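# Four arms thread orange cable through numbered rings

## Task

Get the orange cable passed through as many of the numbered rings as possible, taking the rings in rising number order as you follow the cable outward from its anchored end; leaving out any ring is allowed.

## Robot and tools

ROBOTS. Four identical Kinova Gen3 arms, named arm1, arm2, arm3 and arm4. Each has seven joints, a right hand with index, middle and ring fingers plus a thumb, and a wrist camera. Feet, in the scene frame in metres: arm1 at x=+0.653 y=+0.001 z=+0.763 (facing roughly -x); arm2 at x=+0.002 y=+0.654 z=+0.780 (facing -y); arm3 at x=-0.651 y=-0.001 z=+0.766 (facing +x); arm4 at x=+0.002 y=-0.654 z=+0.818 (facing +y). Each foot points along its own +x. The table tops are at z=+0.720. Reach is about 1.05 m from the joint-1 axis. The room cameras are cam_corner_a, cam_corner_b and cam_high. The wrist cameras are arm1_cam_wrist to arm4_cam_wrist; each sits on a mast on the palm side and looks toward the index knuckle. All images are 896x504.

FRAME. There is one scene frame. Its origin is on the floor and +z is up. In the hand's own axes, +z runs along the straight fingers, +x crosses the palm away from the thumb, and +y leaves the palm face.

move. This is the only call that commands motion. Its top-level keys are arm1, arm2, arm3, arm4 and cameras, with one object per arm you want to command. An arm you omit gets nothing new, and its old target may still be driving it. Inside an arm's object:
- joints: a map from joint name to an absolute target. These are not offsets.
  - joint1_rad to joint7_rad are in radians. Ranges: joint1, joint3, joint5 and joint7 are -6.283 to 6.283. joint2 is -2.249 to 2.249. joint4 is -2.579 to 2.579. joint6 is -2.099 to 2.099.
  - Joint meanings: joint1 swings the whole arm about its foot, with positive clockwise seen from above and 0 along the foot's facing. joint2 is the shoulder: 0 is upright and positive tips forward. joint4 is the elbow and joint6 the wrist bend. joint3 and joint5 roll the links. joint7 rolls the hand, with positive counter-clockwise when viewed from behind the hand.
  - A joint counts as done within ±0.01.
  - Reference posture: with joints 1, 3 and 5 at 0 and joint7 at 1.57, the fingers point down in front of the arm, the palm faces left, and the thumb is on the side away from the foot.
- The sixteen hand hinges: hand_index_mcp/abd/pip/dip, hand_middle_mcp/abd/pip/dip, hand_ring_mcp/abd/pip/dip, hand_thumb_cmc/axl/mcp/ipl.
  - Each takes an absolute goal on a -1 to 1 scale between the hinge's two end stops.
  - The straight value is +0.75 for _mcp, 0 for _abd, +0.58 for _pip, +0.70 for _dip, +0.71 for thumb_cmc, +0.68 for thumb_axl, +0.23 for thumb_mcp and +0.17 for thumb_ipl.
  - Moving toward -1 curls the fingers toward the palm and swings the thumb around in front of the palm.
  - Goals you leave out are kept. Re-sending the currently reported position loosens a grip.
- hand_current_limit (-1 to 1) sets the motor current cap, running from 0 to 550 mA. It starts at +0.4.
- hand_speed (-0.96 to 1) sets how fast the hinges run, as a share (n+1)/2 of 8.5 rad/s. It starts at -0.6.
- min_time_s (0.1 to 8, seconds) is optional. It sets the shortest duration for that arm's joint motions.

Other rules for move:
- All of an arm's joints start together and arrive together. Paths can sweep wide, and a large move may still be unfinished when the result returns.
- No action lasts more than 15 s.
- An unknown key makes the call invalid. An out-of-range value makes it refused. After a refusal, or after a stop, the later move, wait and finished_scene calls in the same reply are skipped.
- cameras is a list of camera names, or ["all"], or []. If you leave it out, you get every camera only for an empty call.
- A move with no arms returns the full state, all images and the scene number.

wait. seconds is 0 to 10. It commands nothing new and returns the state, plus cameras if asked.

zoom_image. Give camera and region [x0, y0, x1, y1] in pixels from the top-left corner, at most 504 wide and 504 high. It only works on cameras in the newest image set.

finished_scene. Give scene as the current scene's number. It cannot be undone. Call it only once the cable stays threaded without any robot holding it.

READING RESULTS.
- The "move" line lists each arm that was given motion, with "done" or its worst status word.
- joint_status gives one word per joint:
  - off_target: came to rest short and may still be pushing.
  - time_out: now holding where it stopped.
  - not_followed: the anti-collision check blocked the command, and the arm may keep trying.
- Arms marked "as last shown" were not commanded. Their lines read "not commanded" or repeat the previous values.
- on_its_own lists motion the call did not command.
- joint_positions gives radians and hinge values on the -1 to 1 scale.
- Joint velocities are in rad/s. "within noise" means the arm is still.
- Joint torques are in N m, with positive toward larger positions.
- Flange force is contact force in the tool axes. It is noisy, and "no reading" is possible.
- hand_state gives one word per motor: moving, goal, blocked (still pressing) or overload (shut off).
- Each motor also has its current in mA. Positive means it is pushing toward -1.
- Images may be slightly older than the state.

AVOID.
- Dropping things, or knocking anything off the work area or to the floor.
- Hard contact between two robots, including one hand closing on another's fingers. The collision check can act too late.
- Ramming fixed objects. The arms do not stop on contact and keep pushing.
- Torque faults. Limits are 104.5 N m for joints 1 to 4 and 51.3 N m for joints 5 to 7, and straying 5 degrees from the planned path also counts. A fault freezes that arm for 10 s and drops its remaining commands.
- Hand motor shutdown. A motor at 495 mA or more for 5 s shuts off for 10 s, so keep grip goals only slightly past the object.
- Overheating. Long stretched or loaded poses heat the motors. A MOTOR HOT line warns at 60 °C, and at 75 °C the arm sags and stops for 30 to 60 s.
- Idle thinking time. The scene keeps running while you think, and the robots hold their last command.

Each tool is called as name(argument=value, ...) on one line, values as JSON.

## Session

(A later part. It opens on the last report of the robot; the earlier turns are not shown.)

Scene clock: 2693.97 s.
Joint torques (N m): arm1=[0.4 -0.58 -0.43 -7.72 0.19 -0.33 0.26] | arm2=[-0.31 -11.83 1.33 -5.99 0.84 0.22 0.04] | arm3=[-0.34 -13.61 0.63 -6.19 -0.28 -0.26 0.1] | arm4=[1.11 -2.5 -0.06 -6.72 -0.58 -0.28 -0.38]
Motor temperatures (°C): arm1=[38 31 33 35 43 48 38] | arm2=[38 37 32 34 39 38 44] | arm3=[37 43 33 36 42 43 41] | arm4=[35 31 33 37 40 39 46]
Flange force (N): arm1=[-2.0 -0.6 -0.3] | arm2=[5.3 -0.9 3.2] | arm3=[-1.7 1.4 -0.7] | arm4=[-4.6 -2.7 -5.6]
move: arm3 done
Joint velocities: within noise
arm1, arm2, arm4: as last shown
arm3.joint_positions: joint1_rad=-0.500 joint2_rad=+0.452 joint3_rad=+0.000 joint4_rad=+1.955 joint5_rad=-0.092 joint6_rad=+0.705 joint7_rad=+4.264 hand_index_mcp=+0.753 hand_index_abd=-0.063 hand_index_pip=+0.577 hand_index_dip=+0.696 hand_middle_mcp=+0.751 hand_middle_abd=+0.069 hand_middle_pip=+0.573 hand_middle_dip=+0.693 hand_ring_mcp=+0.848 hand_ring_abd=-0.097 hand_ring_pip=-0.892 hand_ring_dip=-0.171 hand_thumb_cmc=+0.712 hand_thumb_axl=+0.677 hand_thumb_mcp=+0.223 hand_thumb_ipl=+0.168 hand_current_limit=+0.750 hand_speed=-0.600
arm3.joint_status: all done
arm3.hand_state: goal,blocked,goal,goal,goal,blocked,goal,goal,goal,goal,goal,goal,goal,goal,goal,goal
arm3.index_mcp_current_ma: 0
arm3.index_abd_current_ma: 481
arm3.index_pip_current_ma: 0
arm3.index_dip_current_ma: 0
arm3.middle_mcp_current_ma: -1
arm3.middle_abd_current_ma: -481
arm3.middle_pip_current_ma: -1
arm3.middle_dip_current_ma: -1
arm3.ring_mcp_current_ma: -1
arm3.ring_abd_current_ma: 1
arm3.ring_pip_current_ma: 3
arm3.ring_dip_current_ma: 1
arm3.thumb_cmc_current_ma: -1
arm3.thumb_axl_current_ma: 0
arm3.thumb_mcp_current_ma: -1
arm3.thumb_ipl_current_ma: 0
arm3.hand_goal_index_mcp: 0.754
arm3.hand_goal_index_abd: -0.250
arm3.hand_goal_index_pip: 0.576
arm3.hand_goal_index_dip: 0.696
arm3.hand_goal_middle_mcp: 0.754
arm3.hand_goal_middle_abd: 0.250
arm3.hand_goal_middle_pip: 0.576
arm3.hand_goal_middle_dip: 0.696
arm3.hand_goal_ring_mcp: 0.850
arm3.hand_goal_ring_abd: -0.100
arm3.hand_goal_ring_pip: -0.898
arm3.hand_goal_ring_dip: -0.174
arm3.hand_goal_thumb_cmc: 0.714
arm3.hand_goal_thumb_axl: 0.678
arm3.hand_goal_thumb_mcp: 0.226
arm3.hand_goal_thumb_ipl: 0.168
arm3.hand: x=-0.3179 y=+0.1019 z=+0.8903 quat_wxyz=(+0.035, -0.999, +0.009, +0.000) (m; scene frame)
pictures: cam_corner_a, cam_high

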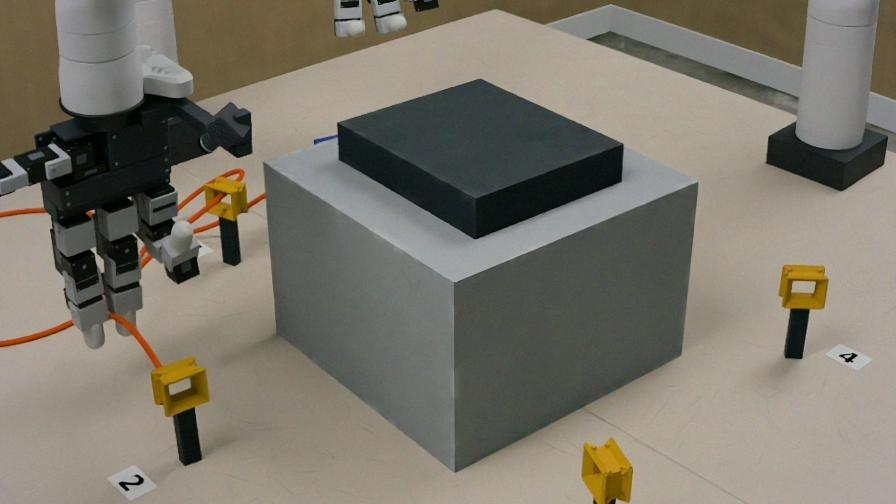

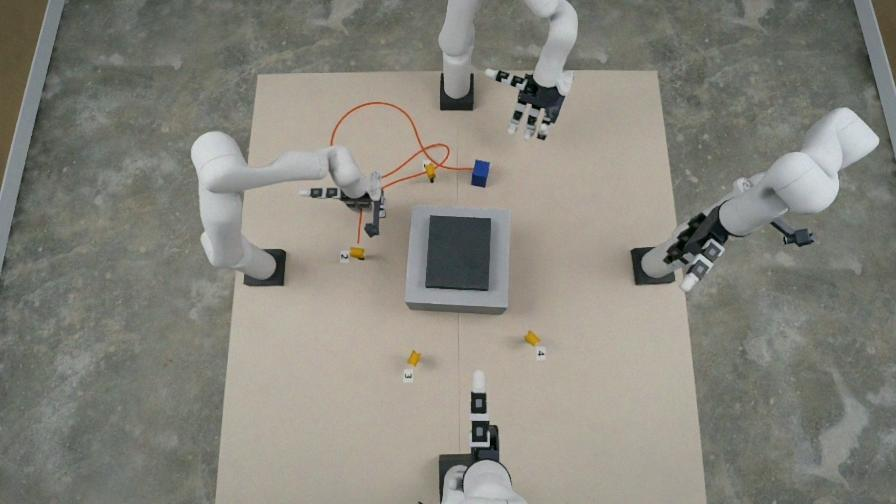

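move(arm3={"joints": {"joint1_rad": -0.4398, "joint2_rad": 0.436, "joint4_rad": 1.9996, "joint5_rad": -0.0981, "joint6_rad": 0.6799, "joint7_rad": 4.3304}, "min_time_s": 0.6}, cameras=["cam_corner_a"])

zoom_image(camera="cam_corner_a", region=[80, 280, 260, 460])

move(arm3={"joints": {"joint1_rad": -0.3761, "joint2_rad": 0.4274, "joint4_rad": 2.0408, "joint5_rad": -0.1045, "joint6_rad": 0.6518, "joint7_rad": 4.4012}, "min_time_s": 0.6}, cameras=["cam_corner_a", "cam_high"])

zoom_image(camera="cam_corner_a", region=[80, 280, 260, 460])

zoom_image(camera="cam_high", region=[320, 200, 400, 270])

Scene clock: 2708.00 s.
Joint torques (N m): arm1=[0.41 -0.57 -0.43 -7.73 0.19 -0.35 0.27] | arm2=[-0.23 -11.82 1.35 -6.05 0.86 0.25 0.06] | arm3=[-0.3 -13.19 0.71 -6.04 -0.28 -0.24 0.08] | arm4=[1.13 -2.52 -0.13 -6.69 -0.6 -0.27 -0.4]
Motor temperatures (°C): arm1=[38 31 33 35 43 48 38] | arm2=[38 37 32 34 39 38 44] | arm3=[37 43 33 36 42 43 41] | arm4=[35 31 33 37 40 39 46]
Flange force (N): arm1=[-1.9 -0.7 -0.3] | arm2=[5.1 -1.3 3.3] | arm3=[-1.8 1.2 -0.5] | arm4=[-4.7 -3.0 -5.7]
move: arm3 done
Joint velocities: within noise
arm1.joint_positions: joint1_rad=-0.550 joint2_rad=-0.436 joint3_rad=-0.047 joint4_rad=+1.499 joint5_rad=+0.004 joint6_rad=+1.995 joint7_rad=+1.775 hand_index_mcp=+0.753 hand_index_abd=+0.000 hand_index_pip=+0.577 hand_index_dip=+0.696 hand_middle_mcp=+0.753 hand_middle_abd=+0.000 hand_middle_pip=+0.577 hand_middle_dip=+0.696 hand_ring_mcp=+0.753 hand_ring_abd=+0.000 hand_ring_pip=+0.577 hand_ring_dip=+0.696 hand_thumb_cmc=+0.714 hand_thumb_axl=+0.677 hand_thumb_mcp=+0.224 hand_thumb_ipl=+0.168 hand_current_limit=+0.400 hand_speed=-0.600
arm1.joint_status: not commanded
arm1.hand_state: goal,goal,goal,goal,goal,goal,goal,goal,goal,goal,overload,goal,goal,goal,goal,goal
arm1.index_mcp_current_ma: 0
arm1.index_abd_current_ma: 0
arm1.index_pip_current_ma: 0
arm1.index_dip_current_ma: 0
arm1.middle_mcp_current_ma: 0
arm1.middle_abd_current_ma: 0
arm1.middle_pip_current_ma: 0
arm1.middle_dip_current_ma: 0
arm1.ring_mcp_current_ma: 0
arm1.ring_abd_current_ma: 0
arm1.ring_pip_current_ma: 0
arm1.ring_dip_current_ma: 0
arm1.thumb_cmc_current_ma: 0
arm1.thumb_axl_current_ma: 0
arm1.thumb_mcp_current_ma: -2
arm1.thumb_ipl_current_ma: 0
arm1.hand_goal_index_mcp: 0.754
arm1.hand_goal_index_abd: 0.000
arm1.hand_goal_index_pip: 0.576
arm1.hand_goal_index_dip: 0.696
arm1.hand_goal_middle_mcp: 0.754
arm1.hand_goal_middle_abd: 0.000
arm1.hand_goal_middle_pip: 0.576
arm1.hand_goal_middle_dip: 0.696
arm1.hand_goal_ring_mcp: 0.754
arm1.hand_goal_ring_abd: 0.000
arm1.hand_goal_ring_pip: 0.576
arm1.hand_goal_ring_dip: 0.696
arm1.hand_goal_thumb_cmc: 0.714
arm1.hand_goal_thumb_axl: 0.678
arm1.hand_goal_thumb_mcp: 0.226
arm1.hand_goal_thumb_ipl: 0.168
arm1.hand: x=+0.5862 y=-0.1235 z=+1.2802 quat_wxyz=(+0.004, +0.911, +0.409, -0.040) (m; scene frame)
arm2.joint_positions: joint1_rad=-1.200 joint2_rad=+0.177 joint3_rad=+0.000 joint4_rad=+2.145 joint5_rad=+0.350 joint6_rad=+0.855 joint7_rad=-1.797 hand_index_mcp=+0.759 hand_index_abd=+0.057 hand_index_pip=+0.580 hand_index_dip=-0.638 hand_middle_mcp=+0.759 hand_middle_abd=-0.117 hand_middle_pip=+0.580 hand_middle_dip=-0.637 hand_ring_mcp=+0.852 hand_ring_abd=-0.097 hand_ring_pip=-0.893 hand_ring_dip=-0.172 hand_thumb_cmc=+0.717 hand_thumb_axl=+0.677 hand_thumb_mcp=+0.223 hand_thumb_ipl=+0.168 hand_current_limit=+0.750 hand_speed=-0.600
arm2.joint_status: not commanded
arm2.hand_state: goal,goal,goal,goal,goal,goal,goal,goal,goal,goal,goal,goal,goal,goal,goal,goal
arm2.index_mcp_current_ma: 10
arm2.index_abd_current_ma: -5
arm2.index_pip_current_ma: 9
arm2.index_dip_current_ma: 0
arm2.middle_mcp_current_ma: 12
arm2.middle_abd_current_ma: 6
arm2.middle_pip_current_ma: 8
arm2.middle_dip_current_ma: 2
arm2.ring_mcp_current_ma: 4
arm2.ring_abd_current_ma: 4
arm2.ring_pip_current_ma: 12
arm2.ring_dip_current_ma: 5
arm2.thumb_cmc_current_ma: 5
arm2.thumb_axl_current_ma: -1
arm2.thumb_mcp_current_ma: -7
arm2.thumb_ipl_current_ma: 0
arm2.hand_goal_index_mcp: 0.754
arm2.hand_goal_index_abd: 0.060
arm2.hand_goal_index_pip: 0.576
arm2.hand_goal_index_dip: -0.638
arm2.hand_goal_middle_mcp: 0.754
arm2.hand_goal_middle_abd: -0.120
arm2.hand_goal_middle_pip: 0.576
arm2.hand_goal_middle_dip: -0.638
arm2.hand_goal_ring_mcp: 0.850
arm2.hand_goal_ring_abd: -0.100
arm2.hand_goal_ring_pip: -0.898
arm2.hand_goal_ring_dip: -0.174
arm2.hand_goal_thumb_cmc: 0.714
arm2.hand_goal_thumb_axl: 0.678
arm2.hand_goal_thumb_mcp: 0.226
arm2.hand_goal_thumb_ipl: 0.168
arm2.hand: x=+0.1895 y=+0.3765 z=+0.9980 quat_wxyz=(+0.130, +0.973, -0.189, -0.026) (m; scene frame)
arm3.joint_positions: joint1_rad=-0.440 joint2_rad=+0.436 joint3_rad=+0.000 joint4_rad=+2.000 joint5_rad=-0.098 joint6_rad=+0.680 joint7_rad=+4.330 hand_index_mcp=+0.753 hand_index_abd=-0.063 hand_index_pip=+0.577 hand_index_dip=+0.696 hand_middle_mcp=+0.751 hand_middle_abd=+0.069 hand_middle_pip=+0.573 hand_middle_dip=+0.694 hand_ring_mcp=+0.848 hand_ring_abd=-0.097 hand_ring_pip=-0.892 hand_ring_dip=-0.171 hand_thumb_cmc=+0.712 hand_thumb_axl=+0.677 hand_thumb_mcp=+0.223 hand_thumb_ipl=+0.168 hand_current_limit=+0.750 hand_speed=-0.600
arm3.joint_status: all done
arm3.hand_state: goal,blocked,goal,goal,goal,blocked,goal,goal,goal,goal,goal,goal,goal,goal,goal,goal
arm3.index_mcp_current_ma: 0
arm3.index_abd_current_ma: 481
arm3.index_pip_current_ma: 0
arm3.index_dip_current_ma: 0
arm3.middle_mcp_current_ma: -1
arm3.middle_abd_current_ma: -481
arm3.middle_pip_current_ma: -1
arm3.middle_dip_current_ma: -1
arm3.ring_mcp_current_ma: -1
arm3.ring_abd_current_ma: 1
arm3.ring_pip_current_ma: 3
arm3.ring_dip_current_ma: 1
arm3.thumb_cmc_current_ma: -1
arm3.thumb_axl_current_ma: 0
arm3.thumb_mcp_current_ma: -1
arm3.thumb_ipl_current_ma: 0
arm3.hand_goal_index_mcp: 0.754
arm3.hand_goal_index_abd: -0.250
arm3.hand_goal_index_pip: 0.576
arm3.hand_goal_index_dip: 0.696
arm3.hand_goal_middle_mcp: 0.754
arm3.hand_goal_middle_abd: 0.250
arm3.hand_goal_middle_pip: 0.576
arm3.hand_goal_middle_dip: 0.696
arm3.hand_goal_ring_mcp: 0.850
arm3.hand_goal_ring_abd: -0.100
arm3.hand_goal_ring_pip: -0.898
arm3.hand_goal_ring_dip: -0.174
arm3.hand_goal_thumb_cmc: 0.714
arm3.hand_goal_thumb_axl: 0.678
arm3.hand_goal_thumb_mcp: 0.226
arm3.hand_goal_thumb_ipl: 0.168
arm3.hand: x=-0.3201 y=+0.0745 z=+0.8873 quat_wxyz=(+0.035, -0.999, +0.009, +0.000) (m; scene frame)
arm4.joint_positions: joint1_rad=+0.181 joint2_rad=-0.351 joint3_rad=-0.031 joint4_rad=+1.429 joint5_rad=-0.012 joint6_rad=+1.974 joint7_rad=+1.684 hand_index_mcp=+0.753 hand_index_abd=+0.115 hand_index_pip=+0.577 hand_index_dip=+0.696 hand_middle_mcp=+0.753 hand_middle_abd=-0.117 hand_middle_pip=+0.577 hand_middle_dip=+0.696 hand_ring_mcp=+0.848 hand_ring_abd=-0.097 hand_ring_pip=-0.891 hand_ring_dip=-0.171 hand_thumb_cmc=+0.714 hand_thumb_axl=+0.677 hand_thumb_mcp=+0.224 hand_thumb_ipl=+0.168 hand_current_limit=+0.750 hand_speed=-0.600
arm4.joint_status: not commanded
arm4.hand_state: goal,goal,goal,goal,goal,goal,goal,goal,goal,goal,goal,goal,goal,goal,goal,goal
arm4.index_mcp_current_ma: 0
arm4.index_abd_current_ma: -2
arm4.index_pip_current_ma: 0
arm4.index_dip_current_ma: 0
arm4.middle_mcp_current_ma: 0
arm4.middle_abd_current_ma: 1
arm4.middle_pip_current_ma: 0
arm4.middle_dip_current_ma: 0
arm4.ring_mcp_current_ma: -1
arm4.ring_abd_current_ma: 1
arm4.ring_pip_current_ma: 5
arm4.ring_dip_current_ma: 1
arm4.thumb_cmc_current_ma: 0
arm4.thumb_axl_current_ma: 0
arm4.thumb_mcp_current_ma: -1
arm4.thumb_ipl_current_ma: 0
arm4.hand_goal_index_mcp: 0.754
arm4.hand_goal_index_abd: 0.120
arm4.hand_goal_index_pip: 0.576
arm4.hand_goal_index_dip: 0.696
arm4.hand_goal_middle_mcp: 0.754
arm4.hand_goal_middle_abd: -0.120
arm4.hand_goal_middle_pip: 0.576
arm4.hand_goal_middle_dip: 0.696
arm4.hand_goal_ring_mcp: 0.850
arm4.hand_goal_ring_abd: -0.100
arm4.hand_goal_ring_pip: -0.898
arm4.hand_goal_ring_dip: -0.174
arm4.hand_goal_thumb_cmc: 0.714
arm4.hand_goal_thumb_axl: 0.678
arm4.hand_goal_thumb_mcp: 0.226
arm4.hand_goal_thumb_ipl: 0.168
arm4.hand: x=-0.0445 y=-0.4776 z=+1.3488 quat_wxyz=(+0.036, -0.706, +0.706, +0.029) (m; scene frame)
pictures: cam_corner_a

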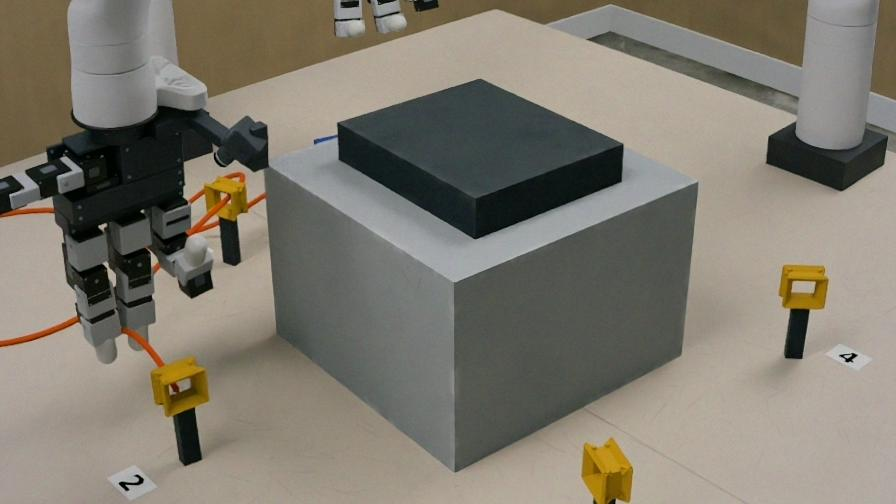

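Scaled by 2.800 from the camera's 896x504 image, which has a finer 1280x720 frame.

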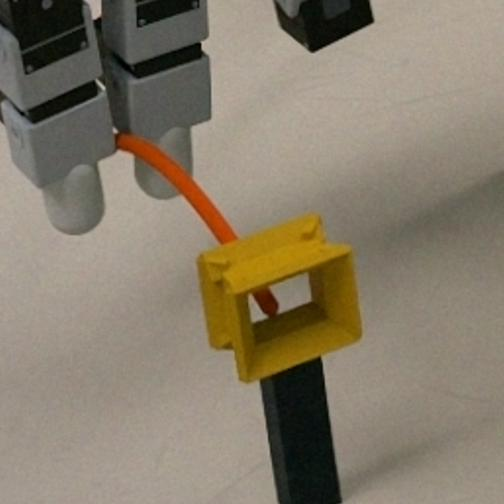

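Scene clock: 2708.93 s.
Joint torques (N m): arm1=[0.43 -0.58 -0.43 -7.68 0.18 -0.35 0.24] | arm2=[-0.25 -11.83 1.35 -5.97 0.88 0.24 0.09] | arm3=[-0.36 -12.84 0.73 -5.68 -0.22 -0.21 0.09] | arm4=[1.1 -2.54 -0.09 -6.68 -0.59 -0.25 -0.39]
Motor temperatures (°C): arm1=[38 31 33 35 43 48 38] | arm2=[38 37 32 34 39 38 44] | arm3=[37 43 33 36 42 43 41] | arm4=[35 31 33 37 40 39 46]
Flange force (N): arm1=[-2.0 -0.8 -0.5] | arm2=[5.3 -1.3 3.2] | arm3=[-1.4 1.1 -0.6] | arm4=[-4.8 -2.8 -5.7]
move: arm3 done
Joint velocities: within noise
arm1, arm2, arm4: as last shown
arm3.joint_positions: joint1_rad=-0.376 joint2_rad=+0.427 joint3_rad=+0.000 joint4_rad=+2.041 joint5_rad=-0.105 joint6_rad=+0.652 joint7_rad=+4.401 hand_index_mcp=+0.753 hand_index_abd=-0.063 hand_index_pip=+0.577 hand_index_dip=+0.696 hand_middle_mcp=+0.751 hand_middle_abd=+0.069 hand_middle_pip=+0.573 hand_middle_dip=+0.694 hand_ring_mcp=+0.848 hand_ring_abd=-0.097 hand_ring_pip=-0.892 hand_ring_dip=-0.171 hand_thumb_cmc=+0.712 hand_thumb_axl=+0.677 hand_thumb_mcp=+0.223 hand_thumb_ipl=+0.168 hand_current_limit=+0.750 hand_speed=-0.600
arm3.joint_status: all done
arm3.hand_state: goal,blocked,goal,goal,goal,blocked,goal,goal,goal,goal,goal,goal,goal,goal,goal,goal
arm3.index_mcp_current_ma: 0
arm3.index_abd_current_ma: 481
arm3.index_pip_current_ma: 0
arm3.index_dip_current_ma: 0
arm3.middle_mcp_current_ma: -1
arm3.middle_abd_current_ma: -481
arm3.middle_pip_current_ma: -1
arm3.middle_dip_current_ma: -1
arm3.ring_mcp_current_ma: -1
arm3.ring_abd_current_ma: 1
arm3.ring_pip_current_ma: 3
arm3.ring_dip_current_ma: 1
arm3.thumb_cmc_current_ma: -1
arm3.thumb_axl_current_ma: 0
arm3.thumb_mcp_current_ma: -1
arm3.thumb_ipl_current_ma: 0
arm3.hand_goal_index_mcp: 0.754
arm3.hand_goal_index_abd: -0.250
arm3.hand_goal_index_pip: 0.576
arm3.hand_goal_index_dip: 0.696
arm3.hand_goal_middle_mcp: 0.754
arm3.hand_goal_middle_abd: 0.250
arm3.hand_goal_middle_pip: 0.576
arm3.hand_goal_middle_dip: 0.696
arm3.hand_goal_ring_mcp: 0.850
arm3.hand_goal_ring_abd: -0.100
arm3.hand_goal_ring_pip: -0.898
arm3.hand_goal_ring_dip: -0.174
arm3.hand_goal_thumb_cmc: 0.714
arm3.hand_goal_thumb_axl: 0.678
arm3.hand_goal_thumb_mcp: 0.226
arm3.hand_goal_thumb_ipl: 0.168
arm3.hand: x=-0.3223 y=+0.0474 z=+0.8822 quat_wxyz=(+0.035, -0.999, +0.009, +0.000) (m; scene frame)
pictures: cam_corner_a, cam_high

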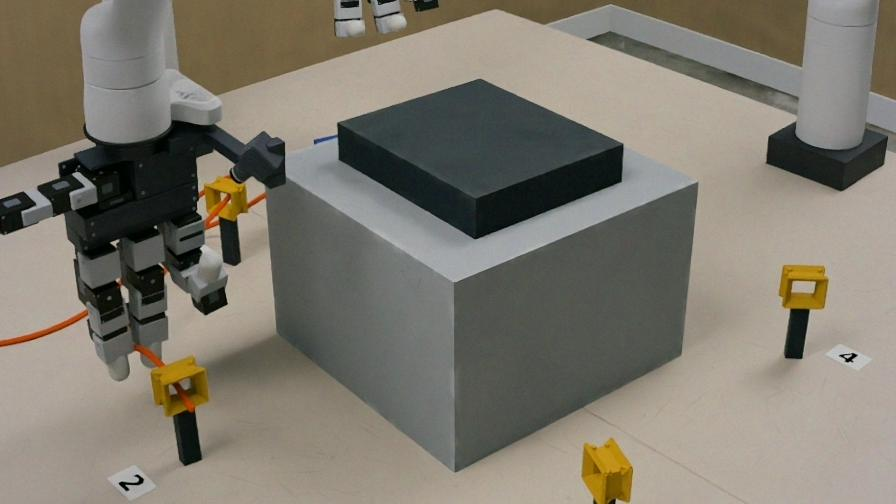

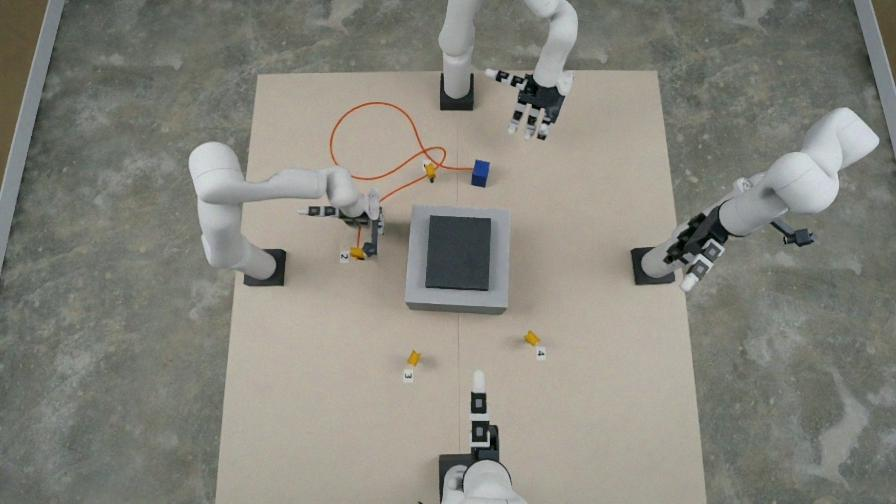

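Scaled by 2.800 from the camera's 896x504 image, which has a finer 1280x720 frame.

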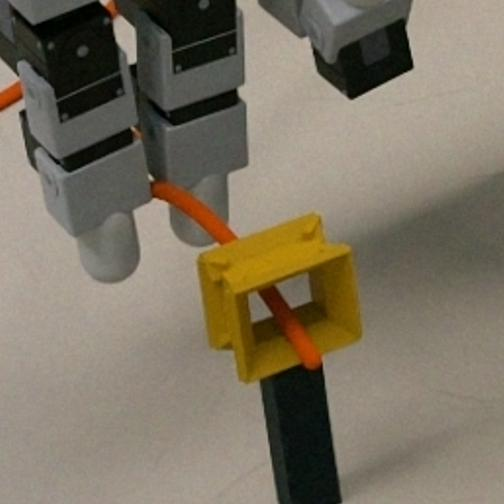

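Scaled by 6.300 from the camera's 896x504 image, which has a finer 1280x720 frame.

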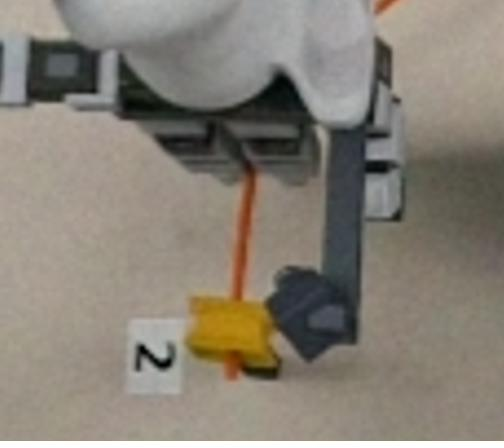

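move(arm3={"joints": {"joint1_rad": -0.2901, "joint2_rad": 0.4159, "joint4_rad": 2.0781, "joint5_rad": -0.1103, "joint6_rad": 0.6306, "joint7_rad": 4.4761}, "min_time_s": 0.6}, cameras=["cam_corner_a"])

zoom_image(camera="cam_corner_a", region=[80, 280, 260, 460])

move(arm3={"joints": {"joint1_rad": -0.2281, "joint2_rad": 0.4028, "joint4_rad": 2.0967, "joint5_rad": -0.1117, "joint6_rad": 0.628, "joint7_rad": 4.5219}, "min_time_s": 0.6}, cameras=["cam_corner_a", "cam_high", "arm3_cam_wrist"])

zoom_image(camera="cam_corner_a", region=[80, 280, 260, 460])

zoom_image(camera="cam_high", region=[320, 150, 450, 270])

Scene clock: 2735.10 s.
Joint torques (N m): arm1=[0.4 -0.56 -0.42 -7.7 0.19 -0.35 0.26] | arm2=[-0.27 -11.83 1.3 -5.98 0.87 0.19 0.04] | arm3=[-0.2 -12.48 0.73 -5.56 -0.23 -0.21 0.05] | arm4=[1.13 -2.55 -0.1 -6.71 -0.6 -0.26 -0.41]
Motor temperatures (°C): arm1=[38 31 33 35 43 48 38] | arm2=[38 37 32 34 39 38 44] | arm3=[37 43 33 36 42 43 41] | arm4=[35 31 33 37 40 39 46]
Flange force (N): arm1=[-1.9 -0.6 -0.4] | arm2=[5.4 -1.0 3.0] | arm3=[-1.7 0.7 -0.5] | arm4=[-4.7 -2.9 -5.6]
move: arm3 done
Joint velocities: within noise
arm1, arm2, arm4: as last shown
arm3.joint_positions: joint1_rad=-0.290 joint2_rad=+0.416 joint3_rad=+0.000 joint4_rad=+2.078 joint5_rad=-0.110 joint6_rad=+0.631 joint7_rad=+4.476 hand_index_mcp=+0.753 hand_index_abd=-0.063 hand_index_pip=+0.577 hand_index_dip=+0.696 hand_middle_mcp=+0.751 hand_middle_abd=+0.069 hand_middle_pip=+0.573 hand_middle_dip=+0.694 hand_ring_mcp=+0.848 hand_ring_abd=-0.097 hand_ring_pip=-0.892 hand_ring_dip=-0.171 hand_thumb_cmc=+0.712 hand_thumb_axl=+0.677 hand_thumb_mcp=+0.223 hand_thumb_ipl=+0.168 hand_current_limit=+0.750 hand_speed=-0.600
arm3.joint_status: all done
arm3.hand_state: goal,blocked,goal,goal,goal,blocked,goal,goal,goal,goal,goal,goal,goal,goal,goal,goal
arm3.index_mcp_current_ma: 0
arm3.index_abd_current_ma: 481
arm3.index_pip_current_ma: 0
arm3.index_dip_current_ma: 0
arm3.middle_mcp_current_ma: -1
arm3.middle_abd_current_ma: -481
arm3.middle_pip_current_ma: -1
arm3.middle_dip_current_ma: -1
arm3.ring_mcp_current_ma: -1
arm3.ring_abd_current_ma: 1
arm3.ring_pip_current_ma: 3
arm3.ring_dip_current_ma: 1
arm3.thumb_cmc_current_ma: -1
arm3.thumb_axl_current_ma: 0
arm3.thumb_mcp_current_ma: -1
arm3.thumb_ipl_current_ma: 0
arm3.hand_goal_index_mcp: 0.754
arm3.hand_goal_index_abd: -0.250
arm3.hand_goal_index_pip: 0.576
arm3.hand_goal_index_dip: 0.696
arm3.hand_goal_middle_mcp: 0.754
arm3.hand_goal_middle_abd: 0.250
arm3.hand_goal_middle_pip: 0.576
arm3.hand_goal_middle_dip: 0.696
arm3.hand_goal_ring_mcp: 0.850
arm3.hand_goal_ring_abd: -0.100
arm3.hand_goal_ring_pip: -0.898
arm3.hand_goal_ring_dip: -0.174
arm3.hand_goal_thumb_cmc: 0.714
arm3.hand_goal_thumb_axl: 0.678
arm3.hand_goal_thumb_mcp: 0.226
arm3.hand_goal_thumb_ipl: 0.168
arm3.hand: x=-0.3254 y=+0.0140 z=+0.8791 quat_wxyz=(+0.035, -0.999, +0.017, +0.000) (m; scene frame)
pictures: cam_corner_a

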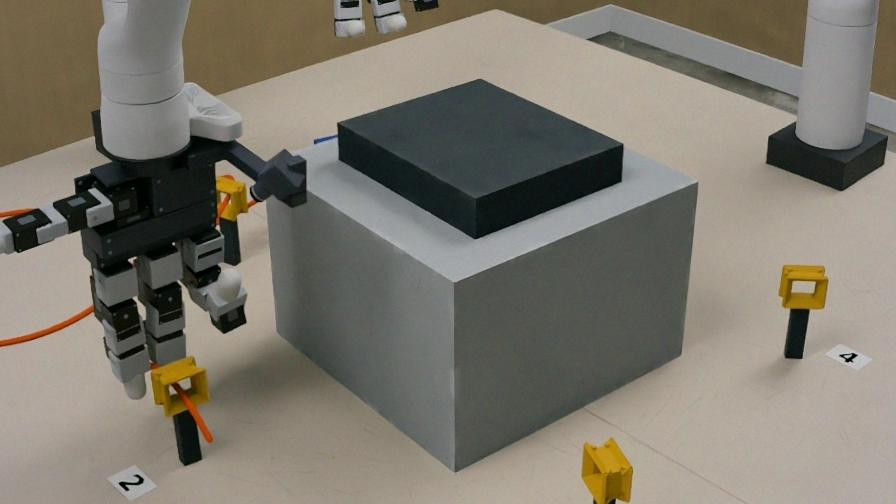

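Scaled by 2.800 from the camera's 896x504 image, which has a finer 1280x720 frame.

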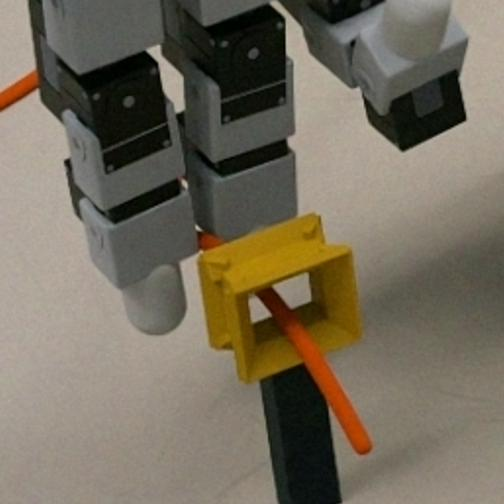

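Scene clock: 2736.03 s.
Joint torques (N m): arm1=[0.4 -0.56 -0.41 -7.66 0.21 -0.31 0.28] | arm2=[-0.19 -11.94 1.37 -5.99 0.84 0.24 0.06] | arm3=[-0.28 -12.17 0.66 -5.45 -0.28 -0.13 0.09] | arm4=[1.12 -2.51 -0.07 -6.69 -0.6 -0.25 -0.41]
Motor temperatures (°C): arm1=[38 31 33 35 43 48 38] | arm2=[38 37 32 34 39 38 44] | arm3=[37 43 33 36 42 43 41] | arm4=[35 31 33 37 40 39 46]
Flange force (N): arm1=[-2.0 -0.5 -0.5] | arm2=[5.5 -1.4 3.4] | arm3=[-1.7 0.7 -0.5] | arm4=[-4.7 -2.8 -5.6]
move: arm3 done
Joint velocities: within noise
arm1, arm2, arm4: as last shown
arm3.joint_positions: joint1_rad=-0.228 joint2_rad=+0.403 joint3_rad=+0.000 joint4_rad=+2.097 joint5_rad=-0.112 joint6_rad=+0.628 joint7_rad=+4.522 hand_index_mcp=+0.753 hand_index_abd=-0.063 hand_index_pip=+0.577 hand_index_dip=+0.696 hand_middle_mcp=+0.751 hand_middle_abd=+0.069 hand_middle_pip=+0.573 hand_middle_dip=+0.694 hand_ring_mcp=+0.848 hand_ring_abd=-0.097 hand_ring_pip=-0.892 hand_ring_dip=-0.171 hand_thumb_cmc=+0.712 hand_thumb_axl=+0.677 hand_thumb_mcp=+0.223 hand_thumb_ipl=+0.168 hand_current_limit=+0.750 hand_speed=-0.600
arm3.joint_status: all done
arm3.hand_state: goal,blocked,goal,goal,goal,blocked,goal,goal,goal,goal,goal,goal,goal,goal,goal,goal
arm3.index_mcp_current_ma: 0
arm3.index_abd_current_ma: 481
arm3.index_pip_current_ma: 0
arm3.index_dip_current_ma: 0
arm3.middle_mcp_current_ma: -1
arm3.middle_abd_current_ma: -481
arm3.middle_pip_current_ma: -1
arm3.middle_dip_current_ma: -1
arm3.ring_mcp_current_ma: -1
arm3.ring_abd_current_ma: 1
arm3.ring_pip_current_ma: 3
arm3.ring_dip_current_ma: 1
arm3.thumb_cmc_current_ma: -1
arm3.thumb_axl_current_ma: 0
arm3.thumb_mcp_current_ma: -1
arm3.thumb_ipl_current_ma: 0
arm3.hand_goal_index_mcp: 0.754
arm3.hand_goal_index_abd: -0.250
arm3.hand_goal_index_pip: 0.576
arm3.hand_goal_index_dip: 0.696
arm3.hand_goal_middle_mcp: 0.754
arm3.hand_goal_middle_abd: 0.250
arm3.hand_goal_middle_pip: 0.576
arm3.hand_goal_middle_dip: 0.696
arm3.hand_goal_ring_mcp: 0.850
arm3.hand_goal_ring_abd: -0.100
arm3.hand_goal_ring_pip: -0.898
arm3.hand_goal_ring_dip: -0.174
arm3.hand_goal_thumb_cmc: 0.714
arm3.hand_goal_thumb_axl: 0.678
arm3.hand_goal_thumb_mcp: 0.226
arm3.hand_goal_thumb_ipl: 0.168
arm3.hand: x=-0.3285 y=-0.0089 z=+0.8802 quat_wxyz=(+0.035, -0.999, +0.026, -0.001) (m; scene frame)
pictures: arm3_cam_wrist, cam_corner_a, cam_high

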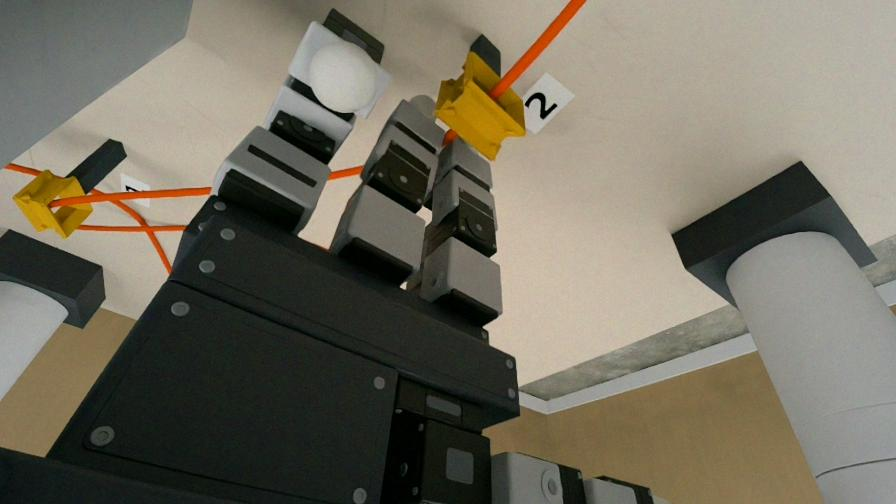

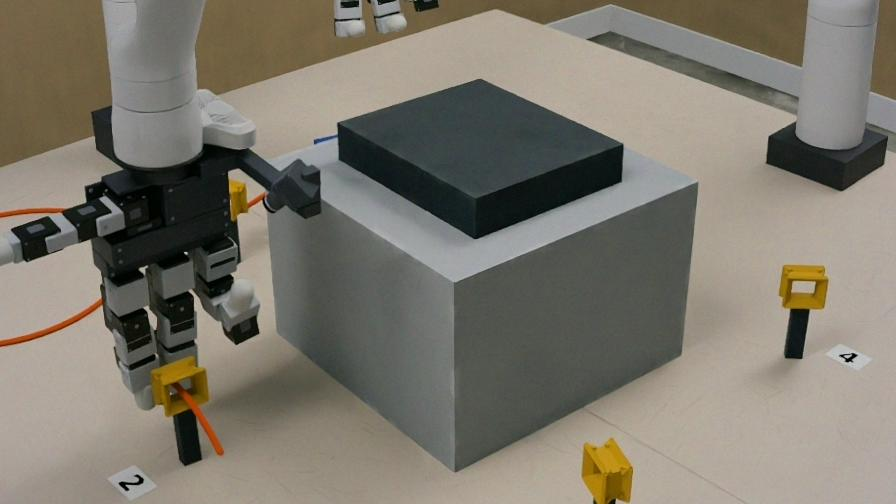

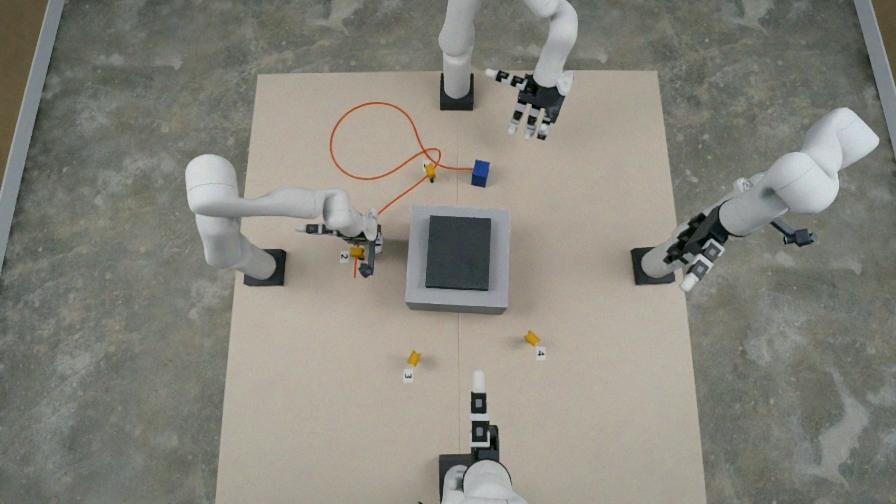

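Scaled by 2.800 from the camera's 896x504 image, which has a finer 1280x720 frame.

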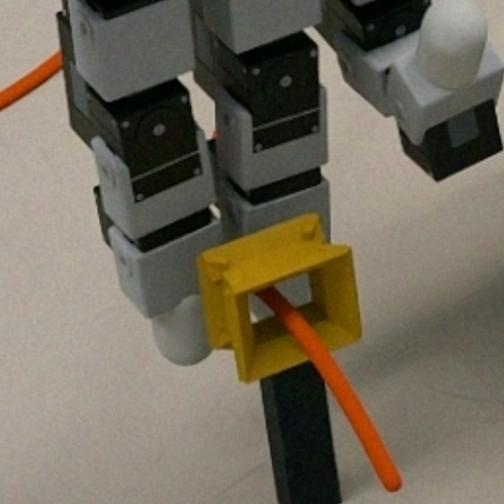

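Scaled by 3.877 from the camera's 896x504 image, which has a finer 1280x720 frame.

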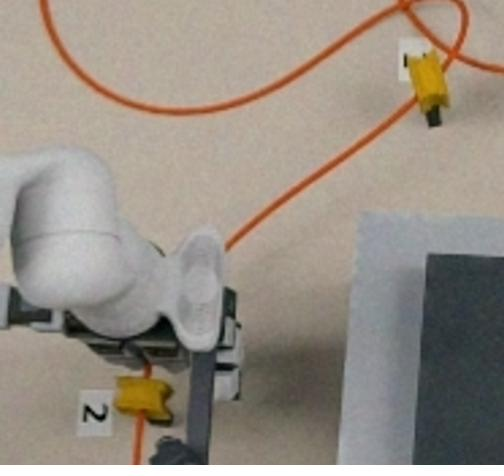

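move(arm3={"joints": {"hand_index_abd": 0.1, "hand_middle_abd": -0.1}}, cameras=["cam_corner_a"])

zoom_image(camera="cam_corner_a", region=[80, 280, 260, 480])

move(arm3={"joints": {"joint1_rad": -0.2094, "joint2_rad": 0.2184, "joint4_rad": 1.9445, "joint5_rad": -0.0802, "joint6_rad": 0.9644, "joint7_rad": 4.4968}, "min_time_s": 0.8}, cameras=["cam_corner_a", "cam_high", "arm3_cam_wrist"])

zoom_image(camera="cam_corner_a", region=[80, 280, 260, 480])

zoom_image(camera="cam_high", region=[300, 140, 460, 300])

Scene clock: 2772.93 s.
Joint torques (N m): arm1=[0.42 -0.59 -0.42 -7.71 0.2 -0.33 0.27] | arm2=[-0.28 -11.88 1.3 -5.96 0.85 0.23 0.05] | arm3=[-0.28 -12.22 0.74 -5.55 -0.27 -0.23 0.04] | arm4=[1.09 -2.47 -0.1 -6.69 -0.59 -0.25 -0.37]
Motor temperatures (°C): arm1=[38 31 33 35 43 48 38] | arm2=[38 37 32 34 39 38 44] | arm3=[37 43 33 36 42 43 41] | arm4=[35 31 33 37 40 39 46]
Flange force (N): arm1=[-2.0 -0.6 -0.4] | arm2=[5.5 -1.1 3.3] | arm3=[-1.7 0.9 -0.6] | arm4=[-4.6 -2.8 -5.6]
move: arm3 done
Joint velocities: within noise
arm1, arm2, arm4: as last shown
arm3.joint_positions: joint1_rad=-0.228 joint2_rad=+0.403 joint3_rad=+0.000 joint4_rad=+2.097 joint5_rad=-0.112 joint6_rad=+0.628 joint7_rad=+4.522 hand_index_mcp=+0.753 hand_index_abd=+0.096 hand_index_pip=+0.577 hand_index_dip=+0.696 hand_middle_mcp=+0.751 hand_middle_abd=-0.097 hand_middle_pip=+0.573 hand_middle_dip=+0.694 hand_ring_mcp=+0.848 hand_ring_abd=-0.097 hand_ring_pip=-0.892 hand_ring_dip=-0.171 hand_thumb_cmc=+0.712 hand_thumb_axl=+0.677 hand_thumb_mcp=+0.223 hand_thumb_ipl=+0.168 hand_current_limit=+0.750 hand_speed=-0.600
arm3.joint_status: all done
arm3.hand_state: goal,goal,goal,goal,goal,goal,goal,goal,goal,goal,goal,goal,goal,goal,goal,goal
arm3.index_mcp_current_ma: 0
arm3.index_abd_current_ma: -1
arm3.index_pip_current_ma: 0
arm3.index_dip_current_ma: 0
arm3.middle_mcp_current_ma: -1
arm3.middle_abd_current_ma: 1
arm3.middle_pip_current_ma: -1
arm3.middle_dip_current_ma: -1
arm3.ring_mcp_current_ma: -1
arm3.ring_abd_current_ma: 1
arm3.ring_pip_current_ma: 3
arm3.ring_dip_current_ma: 1
arm3.thumb_cmc_current_ma: -1
arm3.thumb_axl_current_ma: 0
arm3.thumb_mcp_current_ma: -1
arm3.thumb_ipl_current_ma: 0
arm3.hand_goal_index_mcp: 0.754
arm3.hand_goal_index_abd: 0.100
arm3.hand_goal_index_pip: 0.576
arm3.hand_goal_index_dip: 0.696
arm3.hand_goal_middle_mcp: 0.754
arm3.hand_goal_middle_abd: -0.100
arm3.hand_goal_middle_pip: 0.576
arm3.hand_goal_middle_dip: 0.696
arm3.hand_goal_ring_mcp: 0.850
arm3.hand_goal_ring_abd: -0.100
arm3.hand_goal_ring_pip: -0.898
arm3.hand_goal_ring_dip: -0.174
arm3.hand_goal_thumb_cmc: 0.714
arm3.hand_goal_thumb_axl: 0.678
arm3.hand_goal_thumb_mcp: 0.226
arm3.hand_goal_thumb_ipl: 0.168
arm3.hand: x=-0.3285 y=-0.0089 z=+0.8802 quat_wxyz=(+0.035, -0.999, +0.026, -0.001) (m; scene frame)
pictures: cam_corner_a

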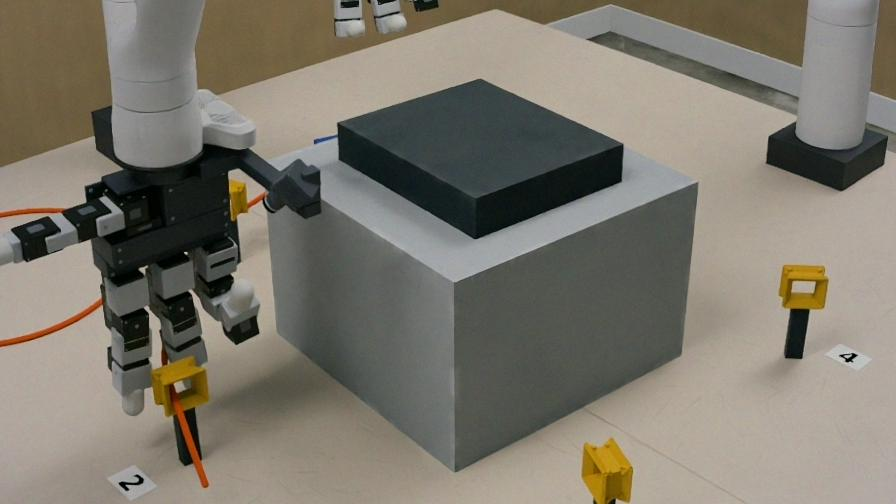

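Scaled by 2.520 from the camera's 896x504 image, which has a finer 1280x720 frame.

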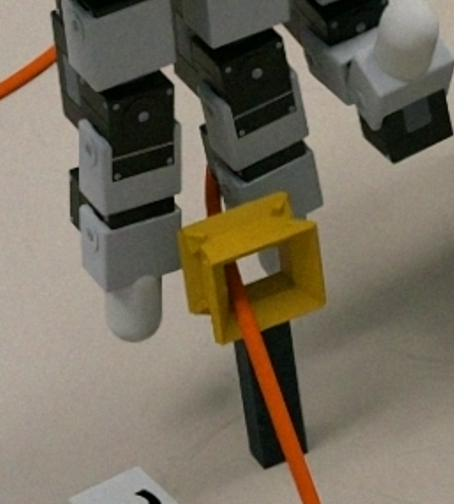

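Scene clock: 2774.13 s.
Joint torques (N m): arm1=[0.45 -0.59 -0.45 -7.7 0.21 -0.34 0.26] | arm2=[-0.23 -11.83 1.33 -6.04 0.86 0.22 0.06] | arm3=[-0.24 -10.68 0.62 -7.49 -0.27 -0.26 0.04] | arm4=[1.11 -2.5 -0.09 -6.76 -0.59 -0.26 -0.39]
Motor temperatures (°C): arm1=[38 31 33 35 43 48 38] | arm2=[38 37 32 34 39 38 44] | arm3=[37 43 33 36 42 43 41] | arm4=[35 31 33 37 40 39 46]
Flange force (N): arm1=[-2.0 -0.7 -0.5] | arm2=[5.2 -1.2 3.3] | arm3=[-2.3 0.3 -0.2] | arm4=[-4.6 -2.8 -5.4]
move: arm3 done
Joint velocities: within noise
arm1, arm2, arm4: as last shown
arm3.joint_positions: joint1_rad=-0.209 joint2_rad=+0.218 joint3_rad=+0.000 joint4_rad=+1.945 joint5_rad=-0.080 joint6_rad=+0.964 joint7_rad=+4.497 hand_index_mcp=+0.753 hand_index_abd=+0.096 hand_index_pip=+0.577 hand_index_dip=+0.696 hand_middle_mcp=+0.751 hand_middle_abd=-0.098 hand_middle_pip=+0.573 hand_middle_dip=+0.694 hand_ring_mcp=+0.848 hand_ring_abd=-0.097 hand_ring_pip=-0.892 hand_ring_dip=-0.171 hand_thumb_cmc=+0.712 hand_thumb_axl=+0.677 hand_thumb_mcp=+0.223 hand_thumb_ipl=+0.168 hand_current_limit=+0.750 hand_speed=-0.600
arm3.joint_status: all done
arm3.hand_state: goal,goal,goal,goal,goal,goal,goal,goal,goal,goal,goal,goal,goal,goal,goal,goal
arm3.index_mcp_current_ma: 0
arm3.index_abd_current_ma: -1
arm3.index_pip_current_ma: 0
arm3.index_dip_current_ma: 0
arm3.middle_mcp_current_ma: -1
arm3.middle_abd_current_ma: 0
arm3.middle_pip_current_ma: -1
arm3.middle_dip_current_ma: -1
arm3.ring_mcp_current_ma: -1
arm3.ring_abd_current_ma: 1
arm3.ring_pip_current_ma: 3
arm3.ring_dip_current_ma: 1
arm3.thumb_cmc_current_ma: -1
arm3.thumb_axl_current_ma: 0
arm3.thumb_mcp_current_ma: -1
arm3.thumb_ipl_current_ma: 0
arm3.hand_goal_index_mcp: 0.754
arm3.hand_goal_index_abd: 0.100
arm3.hand_goal_index_pip: 0.576
arm3.hand_goal_index_dip: 0.696
arm3.hand_goal_middle_mcp: 0.754
arm3.hand_goal_middle_abd: -0.100
arm3.hand_goal_middle_pip: 0.576
arm3.hand_goal_middle_dip: 0.696
arm3.hand_goal_ring_mcp: 0.850
arm3.hand_goal_ring_abd: -0.100
arm3.hand_goal_ring_pip: -0.898
arm3.hand_goal_ring_dip: -0.174
arm3.hand_goal_thumb_cmc: 0.714
arm3.hand_goal_thumb_axl: 0.678
arm3.hand_goal_thumb_mcp: 0.226
arm3.hand_goal_thumb_ipl: 0.168
arm3.hand: x=-0.3287 y=-0.0160 z=+0.9802 quat_wxyz=(+0.035, -0.999, +0.026, -0.001) (m; scene frame)
pictures: arm3_cam_wrist, cam_corner_a, cam_high

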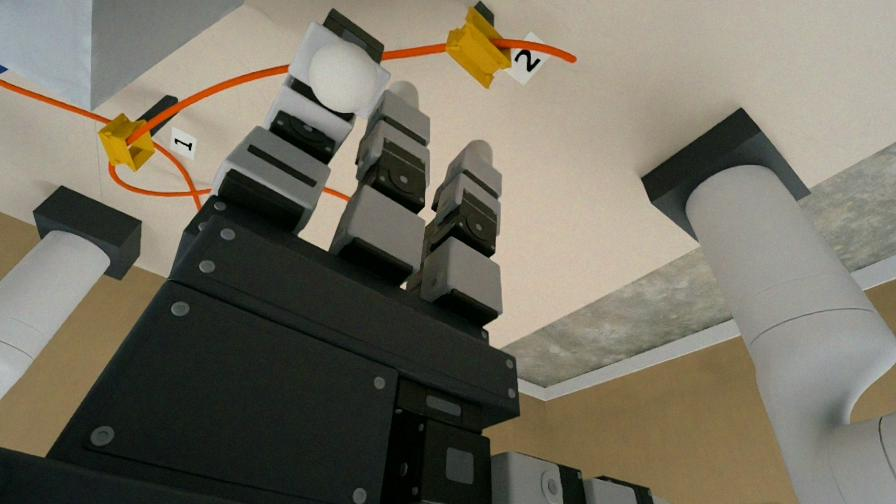

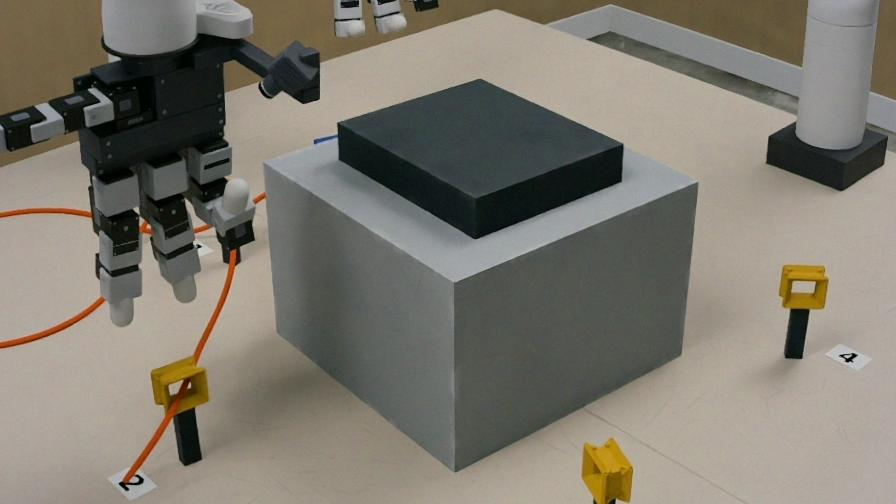

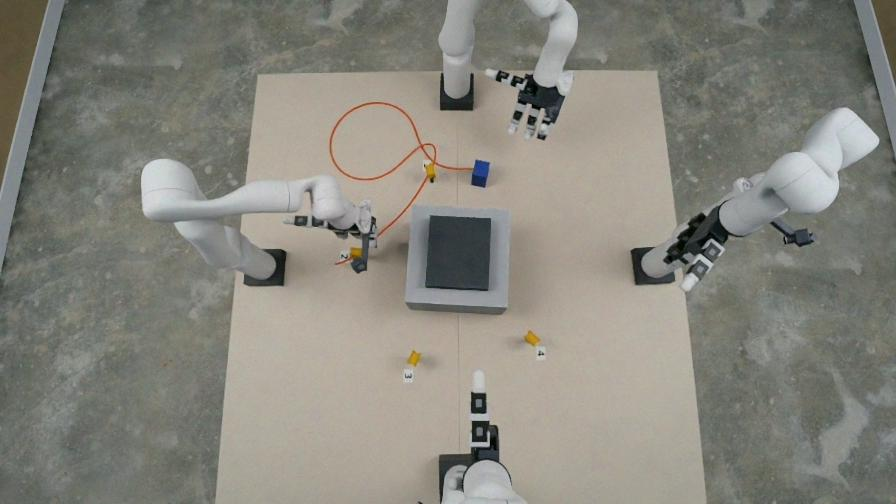

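Scaled by 2.520 from the camera's 896x504 image, which has a finer 1280x720 frame.

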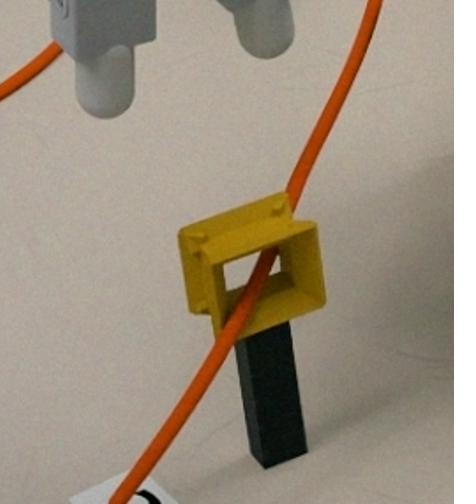

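Scaled by 3.150 from the camera's 896x504 image, which has a finer 1280x720 frame.

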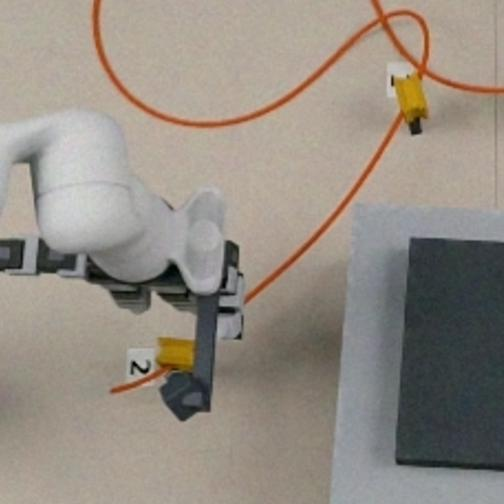

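zoom_image(camera="cam_high", region=[400, 120, 480, 200])

zoom_image(camera="cam_corner_a", region=[100, 100, 300, 300])

Scaled by 6.300 from the camera's 896x504 image, which has a finer 1280x720 frame.

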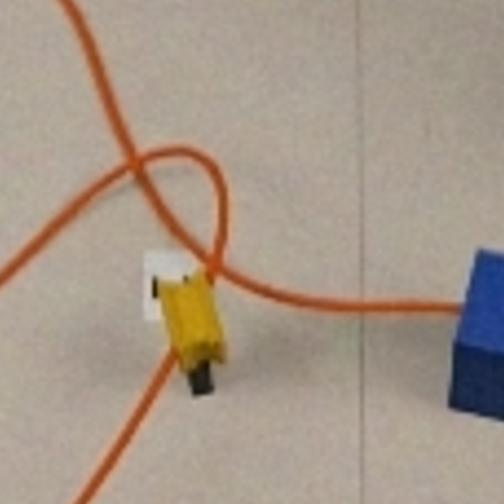

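Scaled by 2.520 from the camera's 896x504 image, which has a finer 1280x720 frame.

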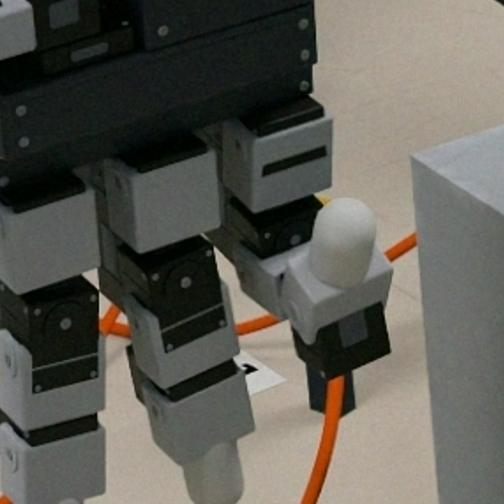

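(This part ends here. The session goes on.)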